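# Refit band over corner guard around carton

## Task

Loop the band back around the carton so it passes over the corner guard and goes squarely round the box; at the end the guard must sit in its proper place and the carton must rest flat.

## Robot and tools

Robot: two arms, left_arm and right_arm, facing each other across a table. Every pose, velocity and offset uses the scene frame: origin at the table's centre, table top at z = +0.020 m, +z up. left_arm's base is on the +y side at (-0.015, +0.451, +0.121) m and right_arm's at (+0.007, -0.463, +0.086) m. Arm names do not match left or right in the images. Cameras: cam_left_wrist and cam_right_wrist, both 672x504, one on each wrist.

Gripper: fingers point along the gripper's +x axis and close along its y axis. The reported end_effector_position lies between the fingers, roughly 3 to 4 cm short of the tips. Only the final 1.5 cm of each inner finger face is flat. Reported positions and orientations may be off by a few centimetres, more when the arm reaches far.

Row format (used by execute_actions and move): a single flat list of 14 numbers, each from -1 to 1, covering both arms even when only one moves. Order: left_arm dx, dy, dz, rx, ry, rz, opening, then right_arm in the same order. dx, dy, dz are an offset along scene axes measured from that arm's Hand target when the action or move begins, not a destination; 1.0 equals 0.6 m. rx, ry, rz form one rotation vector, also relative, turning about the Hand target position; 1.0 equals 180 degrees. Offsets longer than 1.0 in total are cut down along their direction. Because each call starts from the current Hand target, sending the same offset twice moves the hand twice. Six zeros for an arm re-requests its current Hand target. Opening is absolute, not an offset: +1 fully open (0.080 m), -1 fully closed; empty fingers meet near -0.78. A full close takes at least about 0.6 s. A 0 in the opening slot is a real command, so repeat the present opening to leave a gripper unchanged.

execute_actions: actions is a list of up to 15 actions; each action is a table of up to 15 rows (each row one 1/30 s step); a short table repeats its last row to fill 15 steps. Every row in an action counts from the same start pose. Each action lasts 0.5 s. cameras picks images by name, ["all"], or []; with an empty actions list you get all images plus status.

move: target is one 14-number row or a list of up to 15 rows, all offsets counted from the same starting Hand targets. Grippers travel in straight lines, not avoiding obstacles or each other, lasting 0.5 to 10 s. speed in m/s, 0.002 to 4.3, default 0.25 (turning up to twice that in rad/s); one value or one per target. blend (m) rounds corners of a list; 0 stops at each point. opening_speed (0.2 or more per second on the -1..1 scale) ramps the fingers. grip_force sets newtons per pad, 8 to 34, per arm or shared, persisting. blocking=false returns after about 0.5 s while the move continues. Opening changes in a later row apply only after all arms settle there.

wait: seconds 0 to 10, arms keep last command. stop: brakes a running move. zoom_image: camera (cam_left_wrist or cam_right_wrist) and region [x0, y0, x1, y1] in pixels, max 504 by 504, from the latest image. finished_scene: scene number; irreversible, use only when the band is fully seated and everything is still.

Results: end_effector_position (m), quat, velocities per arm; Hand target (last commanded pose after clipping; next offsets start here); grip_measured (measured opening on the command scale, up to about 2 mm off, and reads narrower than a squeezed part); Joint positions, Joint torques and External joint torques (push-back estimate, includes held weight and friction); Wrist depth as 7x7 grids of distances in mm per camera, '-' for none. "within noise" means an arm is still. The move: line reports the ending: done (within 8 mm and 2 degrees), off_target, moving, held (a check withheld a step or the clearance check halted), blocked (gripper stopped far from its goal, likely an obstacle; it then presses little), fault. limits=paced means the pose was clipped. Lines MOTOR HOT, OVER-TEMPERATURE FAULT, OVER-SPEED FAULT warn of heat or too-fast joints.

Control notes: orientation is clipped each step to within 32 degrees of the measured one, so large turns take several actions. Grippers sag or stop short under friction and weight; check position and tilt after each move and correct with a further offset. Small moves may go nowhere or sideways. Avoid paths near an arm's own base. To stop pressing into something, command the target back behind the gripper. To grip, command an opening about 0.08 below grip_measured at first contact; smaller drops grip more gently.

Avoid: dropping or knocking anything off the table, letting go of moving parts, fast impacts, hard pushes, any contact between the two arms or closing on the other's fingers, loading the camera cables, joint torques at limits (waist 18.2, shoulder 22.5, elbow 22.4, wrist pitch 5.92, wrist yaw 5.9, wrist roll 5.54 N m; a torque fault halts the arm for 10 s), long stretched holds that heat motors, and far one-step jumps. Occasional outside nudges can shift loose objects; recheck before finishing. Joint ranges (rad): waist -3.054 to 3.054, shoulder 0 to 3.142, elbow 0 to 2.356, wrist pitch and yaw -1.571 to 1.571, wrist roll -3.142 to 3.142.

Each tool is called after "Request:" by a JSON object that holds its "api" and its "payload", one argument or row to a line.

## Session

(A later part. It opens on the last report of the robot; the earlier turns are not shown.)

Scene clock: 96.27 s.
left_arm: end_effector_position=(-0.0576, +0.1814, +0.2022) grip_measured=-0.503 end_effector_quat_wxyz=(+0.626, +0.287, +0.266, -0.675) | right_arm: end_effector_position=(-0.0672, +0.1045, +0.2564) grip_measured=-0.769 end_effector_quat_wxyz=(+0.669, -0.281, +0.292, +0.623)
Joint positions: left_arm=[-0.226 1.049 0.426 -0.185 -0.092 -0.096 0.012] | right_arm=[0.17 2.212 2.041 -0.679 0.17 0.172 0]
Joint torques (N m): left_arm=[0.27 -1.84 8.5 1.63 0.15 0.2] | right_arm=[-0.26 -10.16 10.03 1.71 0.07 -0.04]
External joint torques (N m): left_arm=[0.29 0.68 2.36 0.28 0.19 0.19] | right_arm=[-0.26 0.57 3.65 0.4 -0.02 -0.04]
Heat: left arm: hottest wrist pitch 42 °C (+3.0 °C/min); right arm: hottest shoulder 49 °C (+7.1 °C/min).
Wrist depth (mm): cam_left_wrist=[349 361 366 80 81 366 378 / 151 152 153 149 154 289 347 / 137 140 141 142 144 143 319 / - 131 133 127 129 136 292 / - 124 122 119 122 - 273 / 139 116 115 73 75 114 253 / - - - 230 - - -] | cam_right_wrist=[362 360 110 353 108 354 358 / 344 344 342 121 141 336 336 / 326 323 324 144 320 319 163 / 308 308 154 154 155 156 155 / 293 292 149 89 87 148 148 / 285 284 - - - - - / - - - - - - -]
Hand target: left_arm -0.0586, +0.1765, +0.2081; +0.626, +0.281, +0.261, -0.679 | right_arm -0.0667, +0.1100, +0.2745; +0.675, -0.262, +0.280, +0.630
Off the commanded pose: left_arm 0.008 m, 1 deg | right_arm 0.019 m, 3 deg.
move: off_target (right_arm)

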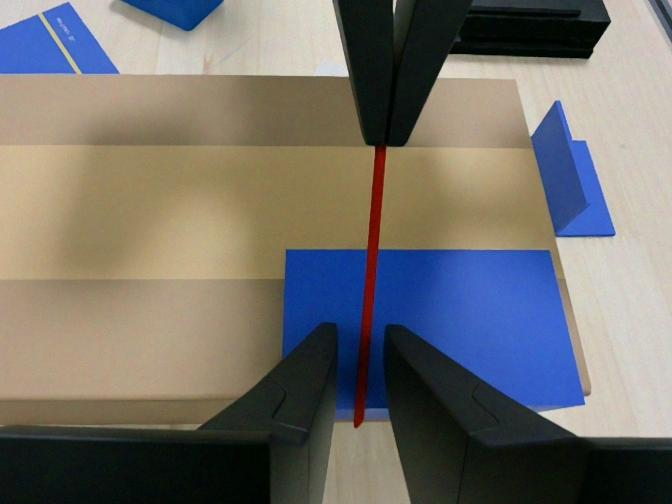

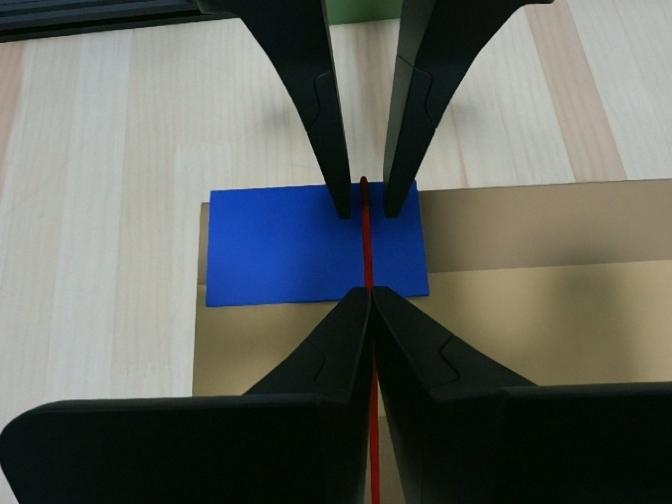

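Request:
{"api": "move", "payload": {
  "target": [
    [0, 0, 0, 0, 0, 0, -1, 0, 0, 0, 0, 0, 0, -1],
    [0.003, 0.0452, 0.012, 0, 0, 0, -1, 0, -0.005, -0.0525, 0, 0, 0, -1],
    [0.003, 0.0452, 0.012, 0, 0, 0, -1, -0.001, -0.01, -0.0925, 0, 0, 0, -1],
    [0.003, 0.0452, 0.012, 0, 0, 0, -1, -0.001, -0.01, -0.0925, 0, 0, 0, -0.6],
    [0.003, 0.0452, 0.012, 0, 0, 0, -1, -0.004, -0.06, -0.042, 0, 0, 0, -0.6]
  ],
  "speed": [0.05, 0.07, 0.07, 0.05, 0.12],
  "blend": [0, 0.004, 0, 0, 0],
  "opening_speed": 1.2,
  "cameras": ["all"]
}}

Request:
{"api": "zoom_image", "payload": {
  "camera": "cam_left_wrist",
  "region": [240, 180, 600, 400]
}}

Scene clock: 104.37 s.
left_arm: end_effector_position=(-0.0572, +0.2022, +0.2145) grip_measured=-0.768 end_effector_quat_wxyz=(+0.624, +0.284, +0.262, -0.679) | right_arm: end_effector_position=(-0.0685, +0.0756, +0.2438) grip_measured=-0.603 end_effector_quat_wxyz=(+0.673, -0.267, +0.282, +0.629)
Joint positions: left_arm=[-0.246 0.899 0.414 -0.314 -0.099 -0.104 0] | right_arm=[0.185 2.06 1.733 -0.488 0.18 0.182 0.008]
Joint torques (N m): left_arm=[-0.35 -3.14 6.15 1.07 -0.26 -0.13] | right_arm=[0.12 -9.71 6.06 1.18 0.19 0.12]
External joint torques (N m): left_arm=[-0.35 -1.35 -0.1 -0.25 -0.21 -0.13] | right_arm=[0.06 0.19 -0.41 -0.17 0.1 0.12]
Heat: left arm: hottest wrist pitch 41 °C (+2.0 °C/min); right arm: hottest shoulder 51 °C (+8.1 °C/min). Fold the right arm in close to its base, or ease its load, before you think long.
Wrist depth (mm): cam_left_wrist=[- 385 388 374 380 383 404 / 165 169 171 169 173 363 368 / 154 156 156 158 159 165 337 / 142 143 145 144 144 303 308 / - 135 136 - 136 275 285 / 249 251 - 73 192 264 264 / - - - - - - -] | cam_right_wrist=[376 375 375 139 367 366 364 / 352 350 347 346 343 340 341 / 331 328 160 159 158 161 157 / 310 308 154 152 151 148 149 / 290 290 - 82 142 143 140 / 280 - - - - - - / - - - - - - -]
Hand target: left_arm -0.0567, +0.2035, +0.2154; +0.627, +0.281, +0.261, -0.679 | right_arm -0.0690, +0.0740, +0.2492; +0.675, -0.262, +0.280, +0.630
Off the commanded pose: left_arm 0.002 m, 0 deg | right_arm 0.006 m, 1 deg.
MOTOR HOT: joint 2 (shoulder) of the right arm reports 51 °C; the controller stops that arm at 95 °C. To cool a motor, set the load down, stop pushing, or move to a pose that needs little force.
move: done

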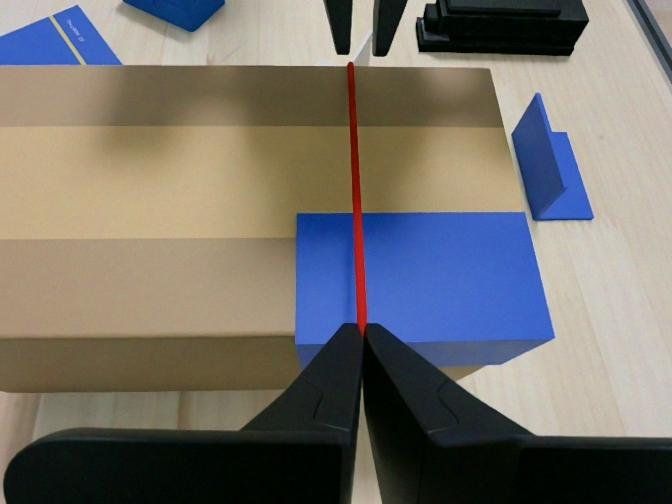

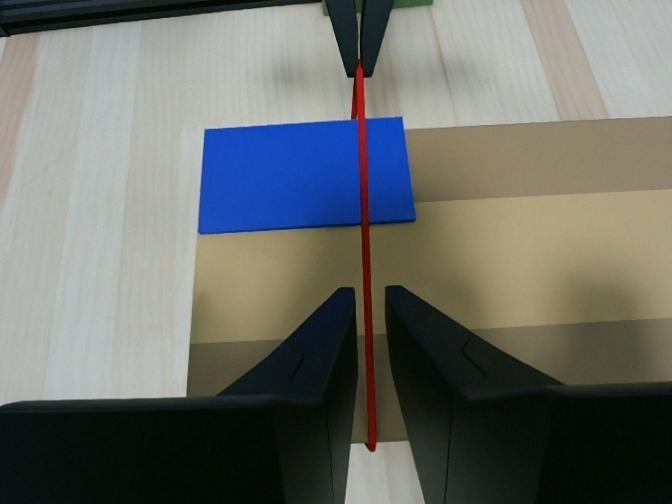

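Scaled by 1.400.

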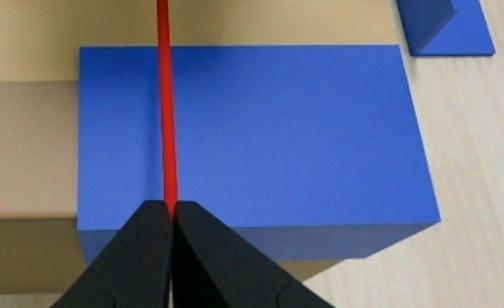

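Request:
{"api": "move", "payload": {
  "target": [
    [-0.0098, 0, 0, 0, 0, 0, -1, 0, 0, 0, 0, 0, 0, -0.6],
    [-0.0102, -0.0083, -0.039, 0, 0, 0, -1, 0, 0, 0, 0, 0, 0, -0.6]
  ],
  "speed": [0.06, 0.05],
  "blend": [0.003, 0],
  "cameras": ["all"]
}}

Request:
{"api": "zoom_image", "payload": {
  "camera": "cam_left_wrist",
  "region": [240, 180, 600, 400]
}}

Request:
{"api": "zoom_image", "payload": {
  "camera": "cam_right_wrist",
  "region": [160, 60, 480, 260]
}}

Scene clock: 110.90 s.
left_arm: end_effector_position=(-0.0640, +0.1965, +0.1963) grip_measured=-0.768 end_effector_quat_wxyz=(+0.627, +0.277, +0.258, -0.681) | right_arm: end_effector_position=(-0.0685, +0.0756, +0.2438) grip_measured=-0.603 end_effector_quat_wxyz=(+0.673, -0.267, +0.282, +0.629)
Joint positions: left_arm=[-0.283 0.968 0.351 -0.166 -0.127 -0.131 0] | right_arm=[0.185 2.06 1.733 -0.488 0.18 0.182 0.008]
Joint torques (N m): left_arm=[0.13 -1.51 5.41 1.36 -0.06 0.03] | right_arm=[0.22 -9.62 6.02 1.17 0.19 0.09]
External joint torques (N m): left_arm=[0.12 0.52 -0.74 -0.01 0 0.03] | right_arm=[0.2 0.23 -0.38 -0.16 0.11 0.09]
Heat: left arm: hottest wrist pitch 41 °C (+2.0 °C/min); right arm: hottest shoulder 52 °C (+8.0 °C/min). Fold the right arm in close to its base, or ease its load, before you think long.
Wrist depth (mm): cam_left_wrist=[366 365 372 165 167 373 387 / 148 149 150 152 153 339 350 / 135 136 139 139 142 146 317 / 124 127 128 122 125 278 292 / - 117 118 115 116 119 269 / 195 198 - 73 - 248 250 / - - - - - - -] | cam_right_wrist=[375 372 372 141 369 364 363 / 354 350 349 165 343 340 340 / 331 327 160 159 160 160 157 / 309 309 153 153 151 149 149 / 291 289 145 88 142 141 139 / 280 - - - - - - / - - - - - - -]
Hand target: left_arm -0.0629, +0.1986, +0.1920; +0.627, +0.281, +0.261, -0.679 | right_arm -0.0690, +0.0740, +0.2492; +0.675, -0.262, +0.280, +0.630
Off the commanded pose: left_arm 0.005 m, 1 deg | right_arm 0.006 m, 1 deg.
MOTOR HOT: still on. Joint 2 (shoulder) of the right arm reports 52 °C.
move: done; blend cut to 0 m at target 1

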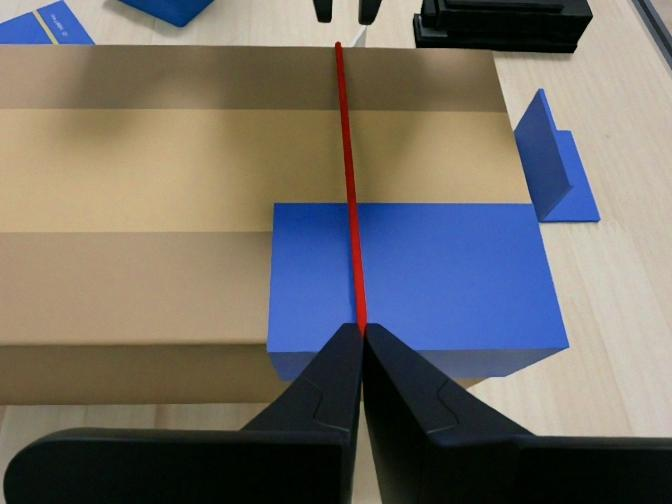

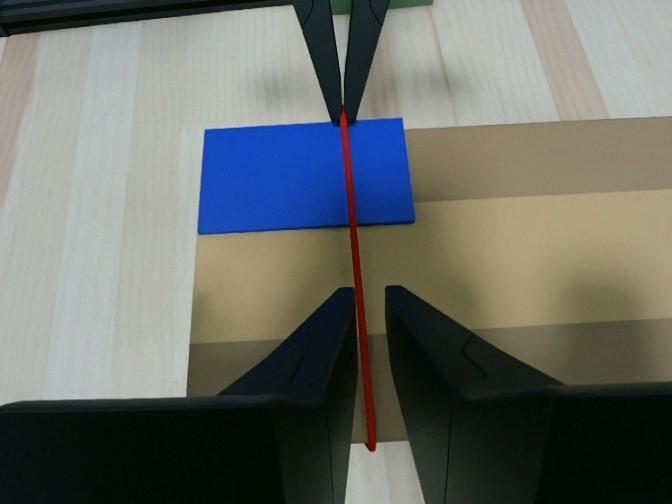

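Scaled by 1.400.

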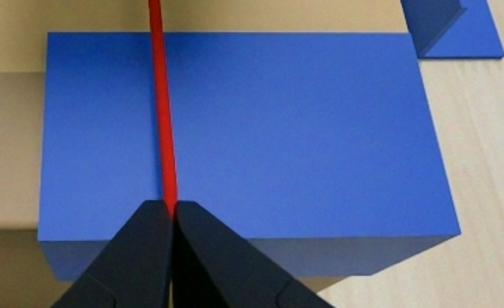

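Scaled by 1.575.

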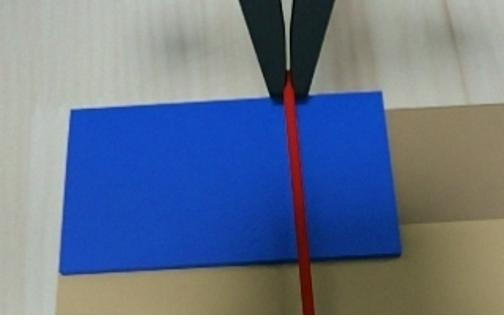

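Request:
{"api": "move", "payload": {
  "target": [
    [0, 0, 0, 0, 0, 0, -0.66, 0, 0, 0, 0, 0, 0, -0.6],
    [0.0005, 0.006, 0.008, 0, 0, 0, -0.66, 0, 0, 0, 0, 0, 0, -0.6],
    [0.002, 0.05, 0.06, 0, 0, 0, -0.66, 0, 0, 0, 0, 0, 0, -0.6]
  ],
  "speed": [0.03, 0.04, 0.08],
  "blend": [0, 0.002, 0],
  "opening_speed": 0.3,
  "cameras": ["all"]
}}

Request:
{"api": "zoom_image", "payload": {
  "camera": "cam_left_wrist",
  "region": [180, 0, 600, 400]
}}

Request:
{"api": "zoom_image", "payload": {
  "camera": "cam_right_wrist",
  "region": [160, 60, 480, 460]
}}

Scene clock: 115.70 s.
left_arm: end_effector_position=(-0.0611, +0.2317, +0.2194) grip_measured=-0.663 end_effector_quat_wxyz=(+0.622, +0.292, +0.267, -0.676) | right_arm: end_effector_position=(-0.0685, +0.0756, +0.2438) grip_measured=-0.603 end_effector_quat_wxyz=(+0.673, -0.267, +0.282, +0.629)
Joint positions: left_arm=[-0.332 0.741 0.403 -0.488 -0.158 -0.165 0.005] | right_arm=[0.185 2.06 1.733 -0.488 0.18 0.182 0.008]
Joint torques (N m): left_arm=[-0.32 -1.73 8.92 1.27 -0.32 -0.14] | right_arm=[0.2 -9.7 6.1 1.19 0.19 0.11]
External joint torques (N m): left_arm=[-0.29 -0.7 2.59 -0.03 -0.24 -0.14] | right_arm=[0.27 0.2 -0.36 -0.16 0.1 0.11]
Heat: left arm: hottest wrist pitch 41 °C (+2.0 °C/min); right arm: hottest shoulder 52 °C (+8.0 °C/min). Fold the right arm in close to its base, or ease its load, before you think long.
Wrist depth (mm): cam_left_wrist=[191 192 397 195 192 395 405 / 177 174 176 175 178 372 368 / 161 161 162 157 - 327 336 / 153 154 155 153 156 305 311 / 227 231 234 183 278 287 287 / 261 266 - 73 84 272 271 / - - - - - - -] | cam_right_wrist=[375 378 373 370 369 364 362 / 354 352 347 347 342 339 338 / 329 327 160 159 160 159 158 / 308 308 153 153 152 150 147 / 290 290 145 88 87 142 142 / 280 - - - - - - / - - - - - - -]
Hand target: left_arm -0.0617, +0.2286, +0.2280; +0.626, +0.281, +0.261, -0.679 | right_arm -0.0690, +0.0740, +0.2492; +0.675, -0.262, +0.280, +0.630
Off the commanded pose: left_arm 0.009 m, 1 deg | right_arm 0.006 m, 1 deg.
MOTOR HOT: still on. Joint 2 (shoulder) of the right arm reports 52 °C.
move: off_target (left_arm)

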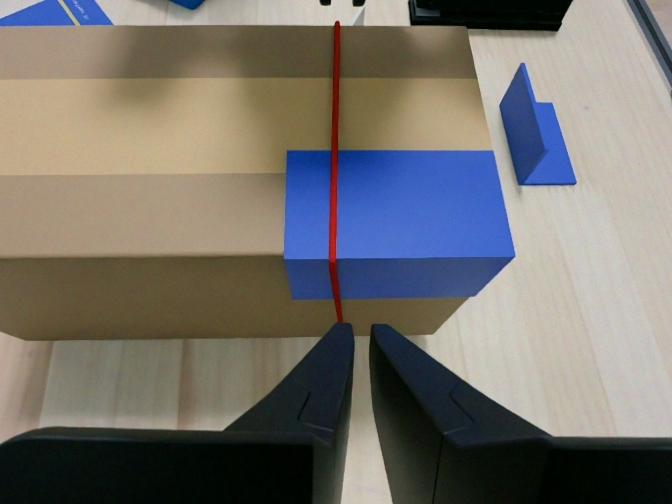

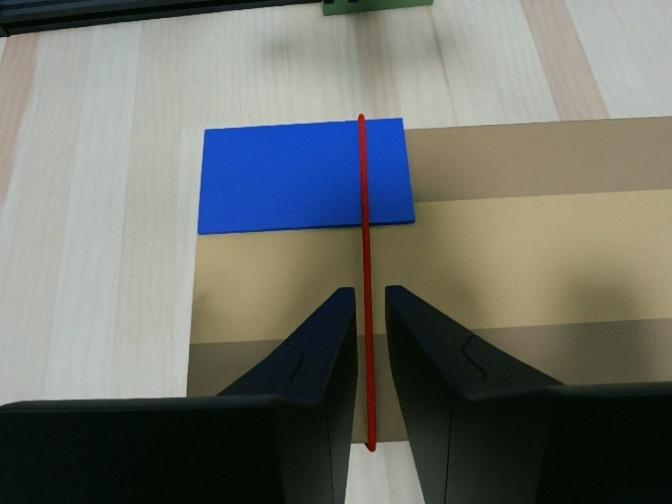

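Scaled by 1.200.

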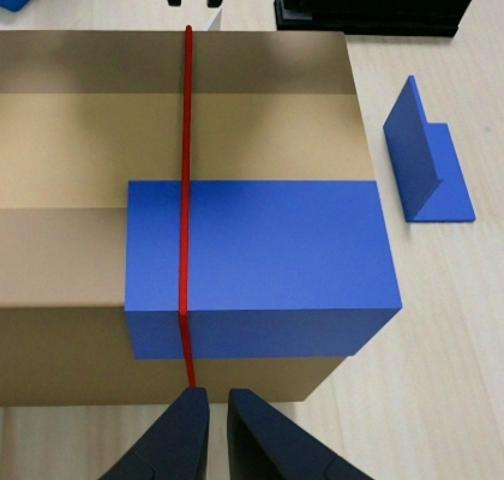

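Scaled by 1.260.

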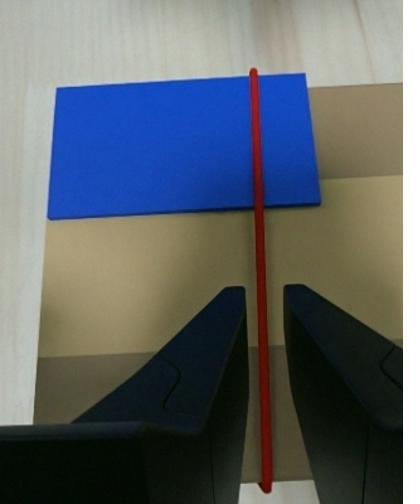

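Request:
{"api": "move", "payload": {
  "target": [
    [0.0092, -0.025, -0.03, 0, 0, 0, -0.6, 0, 0, 0, 0, 0, 0, -0.6],
    [0.0092, -0.0502, -0.0642, 0, 0, 0, -0.6, 0, 0, 0, 0, 0, 0, -0.6],
    [-0.0108, -0.0489, -0.0642, 0, 0, 0, -0.6, 0, 0, 0, 0, 0, 0, -0.6]
  ],
  "speed": [0.1, 0.05, 0.03],
  "blend": [0.003, 0, 0],
  "opening_speed": 1.0,
  "cameras": ["all"]
}}

Request:
{"api": "zoom_image", "payload": {
  "camera": "cam_left_wrist",
  "region": [240, 180, 600, 400]
}}

Request:
{"api": "zoom_image", "payload": {
  "camera": "cam_right_wrist",
  "region": [160, 60, 480, 260]
}}

Scene clock: 136.63 s.
left_arm: end_effector_position=(-0.0626, +0.1991, +0.1921) grip_measured=-0.603 end_effector_quat_wxyz=(+0.636, +0.279, +0.257, -0.672) | right_arm: end_effector_position=(-0.0685, +0.0756, +0.2438) grip_measured=-0.603 end_effector_quat_wxyz=(+0.673, -0.267, +0.282, +0.629)
Joint positions: left_arm=[-0.303 0.968 0.336 -0.16 -0.166 -0.151 0.008] | right_arm=[0.185 2.06 1.733 -0.488 0.18 0.182 0.008]
Joint torques (N m): left_arm=[-1.33 -0.31 6.48 1.85 0.47 -0.11] | right_arm=[0.21 -9.73 5.99 1.19 0.19 0.09]
External joint torques (N m): left_arm=[-1.32 1.66 0.41 0.51 0.55 -0.12] | right_arm=[0.2 0.09 -0.41 -0.14 0.1 0.08]
Heat: left arm: hottest wrist pitch 41 °C (+0.0 °C/min); right arm: hottest shoulder 54 °C (+8.0 °C/min). Fold the right arm in close to its base, or ease its load, before you think long.
Wrist depth (mm): cam_left_wrist=[- 163 164 372 162 363 372 / 150 147 147 148 148 152 342 / 136 134 136 138 138 138 310 / 123 125 125 121 123 122 285 / - 117 117 112 112 116 261 / 232 236 - 73 66 243 242 / - - - - - - -] | cam_right_wrist=[376 372 371 144 366 365 363 / 352 350 348 166 344 343 341 / 330 327 160 159 160 160 156 / 310 307 153 152 153 150 150 / 289 289 146 82 86 143 138 / 281 - - - - - - / - - - - - - -]
Hand target: left_arm -0.0682, +0.1992, +0.1894; +0.626, +0.281, +0.261, -0.679 | right_arm -0.0690, +0.0740, +0.2492; +0.675, -0.262, +0.280, +0.630
Off the commanded pose: left_arm 0.006 m, 1 deg | right_arm 0.006 m, 1 deg.
MOTOR HOT: still on. Joint 2 (shoulder) of the right arm reports 54 °C.
move: done

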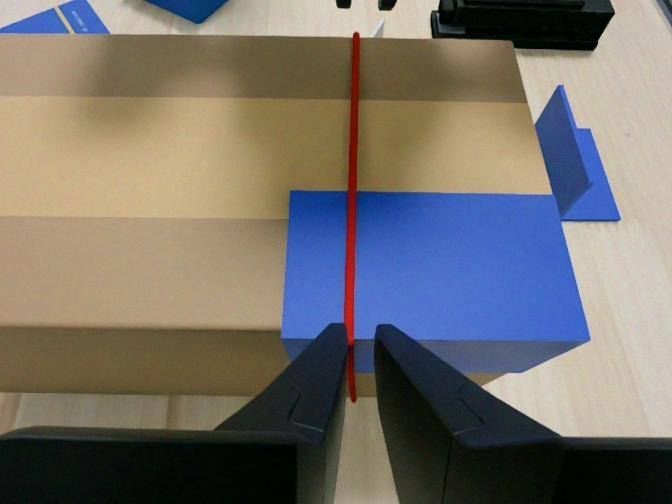

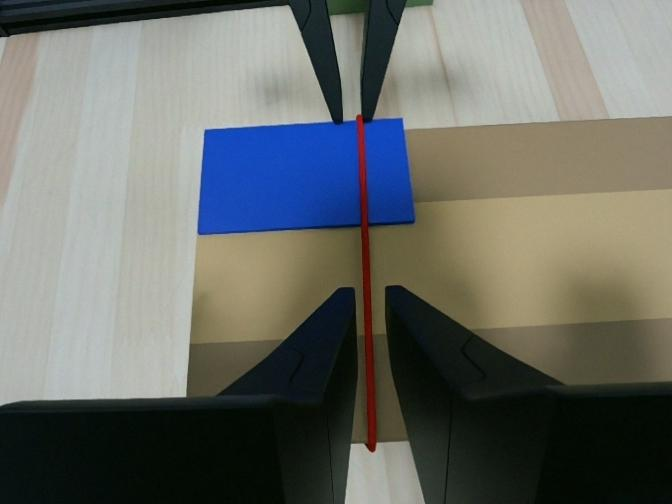

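Scaled by 1.400.

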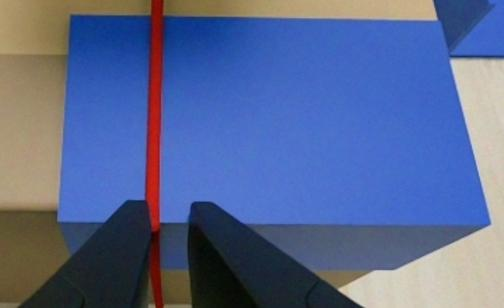

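Scaled by 1.575.

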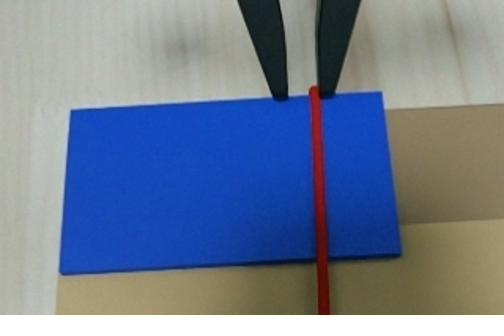

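Request:
{"api": "move", "payload": {
  "target": [0, 0.0015, 0.003, 0, 0, 0, -0.6, 0, 0, 0, 0, 0, 0, -0.6],
  "speed": 0.03,
  "cameras": ["cam_right_wrist"]
}}

Request:
{"api": "zoom_image", "payload": {
  "camera": "cam_right_wrist",
  "region": [160, 60, 480, 260]
}}

Scene clock: 138.70 s.
left_arm: end_effector_position=(-0.0629, +0.1996, +0.1916) grip_measured=-0.603 end_effector_quat_wxyz=(+0.635, +0.281, +0.257, -0.672) | right_arm: end_effector_position=(-0.0685, +0.0756, +0.2438) grip_measured=-0.603 end_effector_quat_wxyz=(+0.673, -0.267, +0.282, +0.629)
Joint positions: left_arm=[-0.305 0.968 0.336 -0.163 -0.167 -0.152 0.008] | right_arm=[0.185 2.06 1.733 -0.488 0.18 0.182 0.008]
Joint torques (N m): left_arm=[-1.32 -1.23 6.94 1.06 0.43 -0.12] | right_arm=[0.25 -9.67 6.06 1.17 0.2 0.13]
External joint torques (N m): left_arm=[-1.32 0.77 0.82 -0.29 0.51 -0.13] | right_arm=[0.25 0.07 -0.3 -0.15 0.11 0.13]
Heat: left arm: hottest wrist pitch 41 °C (+0.0 °C/min); right arm: hottest shoulder 54 °C (+7.0 °C/min). Fold the right arm in close to its base, or ease its load, before you think long.
Wrist depth (mm): cam_left_wrist=[- 162 163 163 161 359 370 / 146 146 147 148 149 152 340 / 136 133 137 135 138 139 310 / 122 125 125 123 121 124 284 / - 117 116 112 114 125 263 / 232 232 - 73 66 243 243 / - - - - - - -] | cam_right_wrist=[378 375 371 145 367 364 364 / 354 350 349 165 343 340 339 / 329 328 160 159 160 161 159 / 308 308 153 150 151 148 149 / 291 290 146 88 141 142 140 / 281 - - - - - - / - - - - - - -]
Hand target: left_arm -0.0681, +0.2002, +0.1912; +0.626, +0.281, +0.261, -0.678 | right_arm -0.0690, +0.0740, +0.2492; +0.675, -0.262, +0.280, +0.630
Off the commanded pose: left_arm 0.005 m, 1 deg | right_arm 0.006 m, 1 deg.
MOTOR HOT: still on. Joint 2 (shoulder) of the right arm reports 54 °C.
move: done
Images, in order (width x height): cam_right_wrist 672x504.

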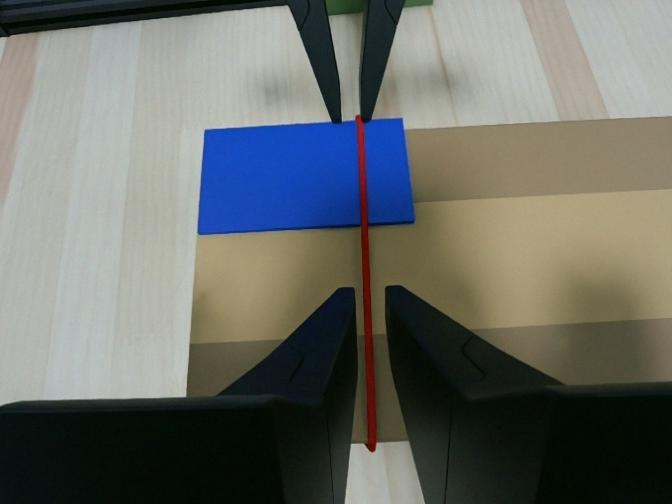

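Scaled by 1.575.

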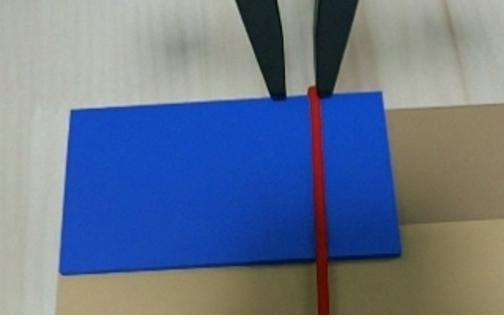

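Request:
{"api": "move", "payload": {
  "target": [-0.004, 0.002, 0.003, 0, 0, 0, -0.6, 0, 0, 0, 0, 0, 0, -0.6],
  "speed": 0.03,
  "cameras": ["cam_right_wrist"]
}}

Request:
{"api": "zoom_image", "payload": {
  "camera": "cam_right_wrist",
  "region": [160, 60, 480, 260]
}}

Scene clock: 140.77 s.
left_arm: end_effector_position=(-0.0681, +0.2028, +0.1900) grip_measured=-0.603 end_effector_quat_wxyz=(+0.628, +0.286, +0.261, -0.675) | right_arm: end_effector_position=(-0.0685, +0.0756, +0.2438) grip_measured=-0.603 end_effector_quat_wxyz=(+0.673, -0.267, +0.282, +0.629)
Joint positions: left_arm=[-0.33 0.968 0.338 -0.18 -0.17 -0.165 0.008] | right_arm=[0.185 2.06 1.733 -0.488 0.18 0.182 0.008]
Joint torques (N m): left_arm=[-0.42 -1.86 7.37 1.26 0.12 -0.14] | right_arm=[0.26 -9.74 5.99 1.17 0.18 0.11]
External joint torques (N m): left_arm=[-0.43 0.15 1.2 -0.1 0.21 -0.14] | right_arm=[0.24 0.24 -0.49 -0.18 0.1 0.1]
Heat: left arm: hottest wrist pitch 41 °C (+0.0 °C/min); right arm: hottest shoulder 54 °C (+7.0 °C/min). Fold the right arm in close to its base, or ease its load, before you think long.
Wrist depth (mm): cam_left_wrist=[153 157 155 159 157 355 365 / 139 140 141 141 142 288 330 / 128 128 129 132 133 136 302 / 118 118 119 118 115 - 279 / - 136 121 110 112 131 259 / 229 229 - 73 75 242 239 / - - - - - - -] | cam_right_wrist=[378 374 370 149 369 364 364 / 354 352 347 167 346 341 338 / 330 327 159 162 - 160 158 / 309 308 152 150 150 147 149 / 291 290 145 88 96 141 139 / 281 - - - - - - / - - - - - - -]
Hand target: left_arm -0.0705, +0.2014, +0.1930; +0.627, +0.281, +0.261, -0.678 | right_arm -0.0690, +0.0740, +0.2492; +0.675, -0.262, +0.280, +0.630
Off the commanded pose: left_arm 0.004 m, 1 deg | right_arm 0.006 m, 1 deg.
MOTOR HOT: still on. Joint 2 (shoulder) of the right arm reports 54 °C.
move: done
Images, in order (width x height): cam_right_wrist 672x504.

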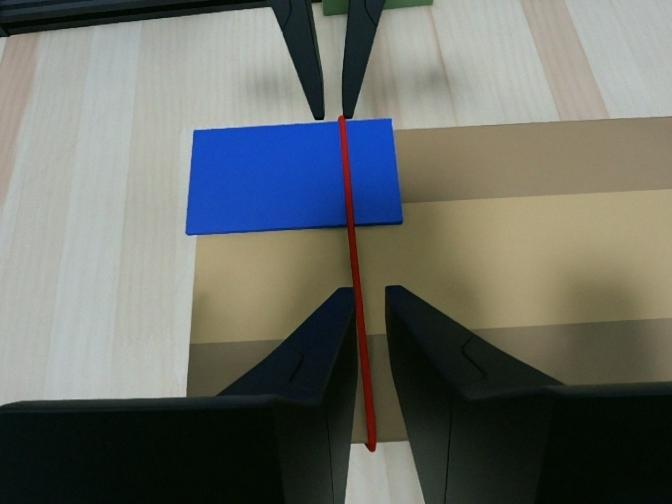

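Scaled by 1.575.

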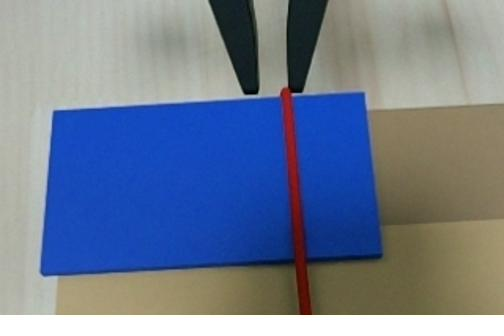

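Request:
{"api": "move", "payload": {
  "target": [
    [0.002, 0.006, 0.008, 0, 0, 0, -0.6, 0, 0, 0, 0, 0, 0, -0.6],
    [0.002, 0.045, 0.058, 0, 0, 0, -0.6, 0, 0, 0, 0, 0, 0, -0.6]
  ],
  "speed": [0.04, 0.08],
  "blend": [0.002, 0],
  "cameras": ["all"]
}}

Request:
{"api": "zoom_image", "payload": {
  "camera": "cam_left_wrist",
  "region": [180, 0, 600, 400]
}}

Request:
{"api": "zoom_image", "payload": {
  "camera": "cam_right_wrist",
  "region": [160, 60, 480, 260]
}}

Scene clock: 144.90 s.
left_arm: end_effector_position=(-0.0686, +0.2314, +0.2193) grip_measured=-0.603 end_effector_quat_wxyz=(+0.622, +0.292, +0.266, -0.676) | right_arm: end_effector_position=(-0.0685, +0.0756, +0.2438) grip_measured=-0.603 end_effector_quat_wxyz=(+0.673, -0.267, +0.282, +0.629)
Joint positions: left_arm=[-0.389 0.761 0.408 -0.481 -0.197 -0.207 0.008] | right_arm=[0.185 2.06 1.733 -0.488 0.18 0.182 0.008]
Joint torques (N m): left_arm=[-0.3 -1.88 8.94 1.26 -0.35 -0.15] | right_arm=[0.21 -9.7 6.09 1.18 0.21 0.11]
External joint torques (N m): left_arm=[-0.3 -0.73 2.53 -0.05 -0.24 -0.15] | right_arm=[0.22 0.24 -0.38 -0.16 0.11 0.11]
Heat: left arm: hottest wrist pitch 41 °C (+0.0 °C/min); right arm: hottest shoulder 55 °C (+7.0 °C/min). Fold the right arm in close to its base, or ease its load, before you think long.
Wrist depth (mm): cam_left_wrist=[188 192 194 195 384 393 401 / 177 175 176 175 179 366 367 / 161 162 162 - - 327 336 / 153 154 155 151 154 304 309 / 225 228 232 210 278 285 286 / 262 267 - 73 75 271 268 / - - - - - - -] | cam_right_wrist=[375 374 373 372 367 365 363 / 352 352 347 345 341 340 337 / 330 328 162 161 160 159 159 / 309 308 152 151 151 152 148 / 290 290 146 88 97 142 141 / 280 - - - - - - / - - - - - - -]
Hand target: left_arm -0.0694, +0.2284, +0.2279; +0.626, +0.281, +0.261, -0.679 | right_arm -0.0690, +0.0740, +0.2492; +0.675, -0.262, +0.280, +0.630
Off the commanded pose: left_arm 0.009 m, 1 deg | right_arm 0.006 m, 1 deg.
MOTOR HOT: still on. Joint 2 (shoulder) of the right arm reports 55 °C.
move: off_target (left_arm)

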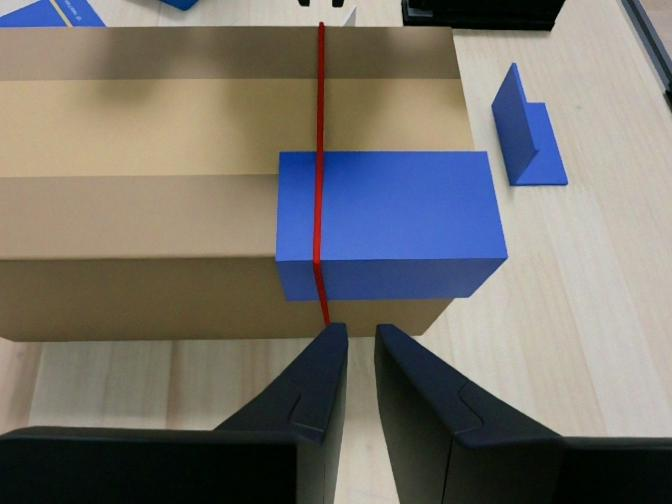

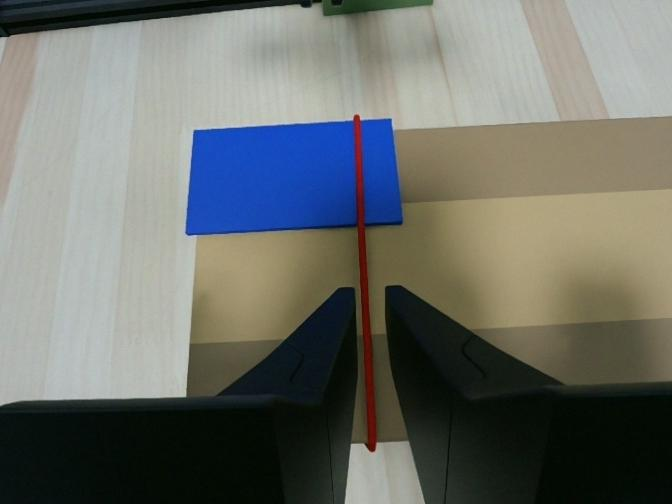

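Scaled by 1.200.

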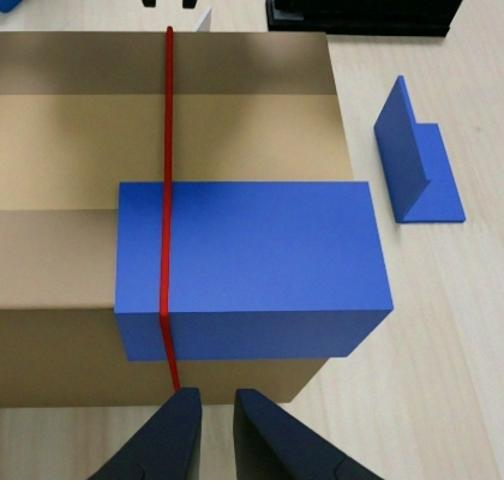

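Scaled by 1.575.

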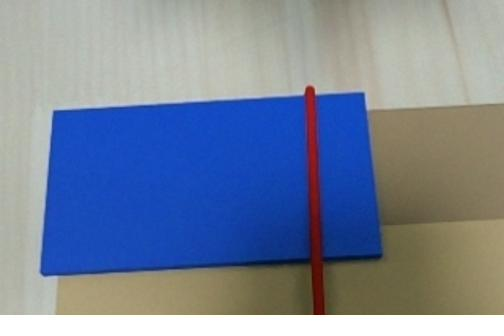

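Request:
{"api": "finished_scene", "payload": {
  "scene": 2
}}

The scene is finished: the task was done.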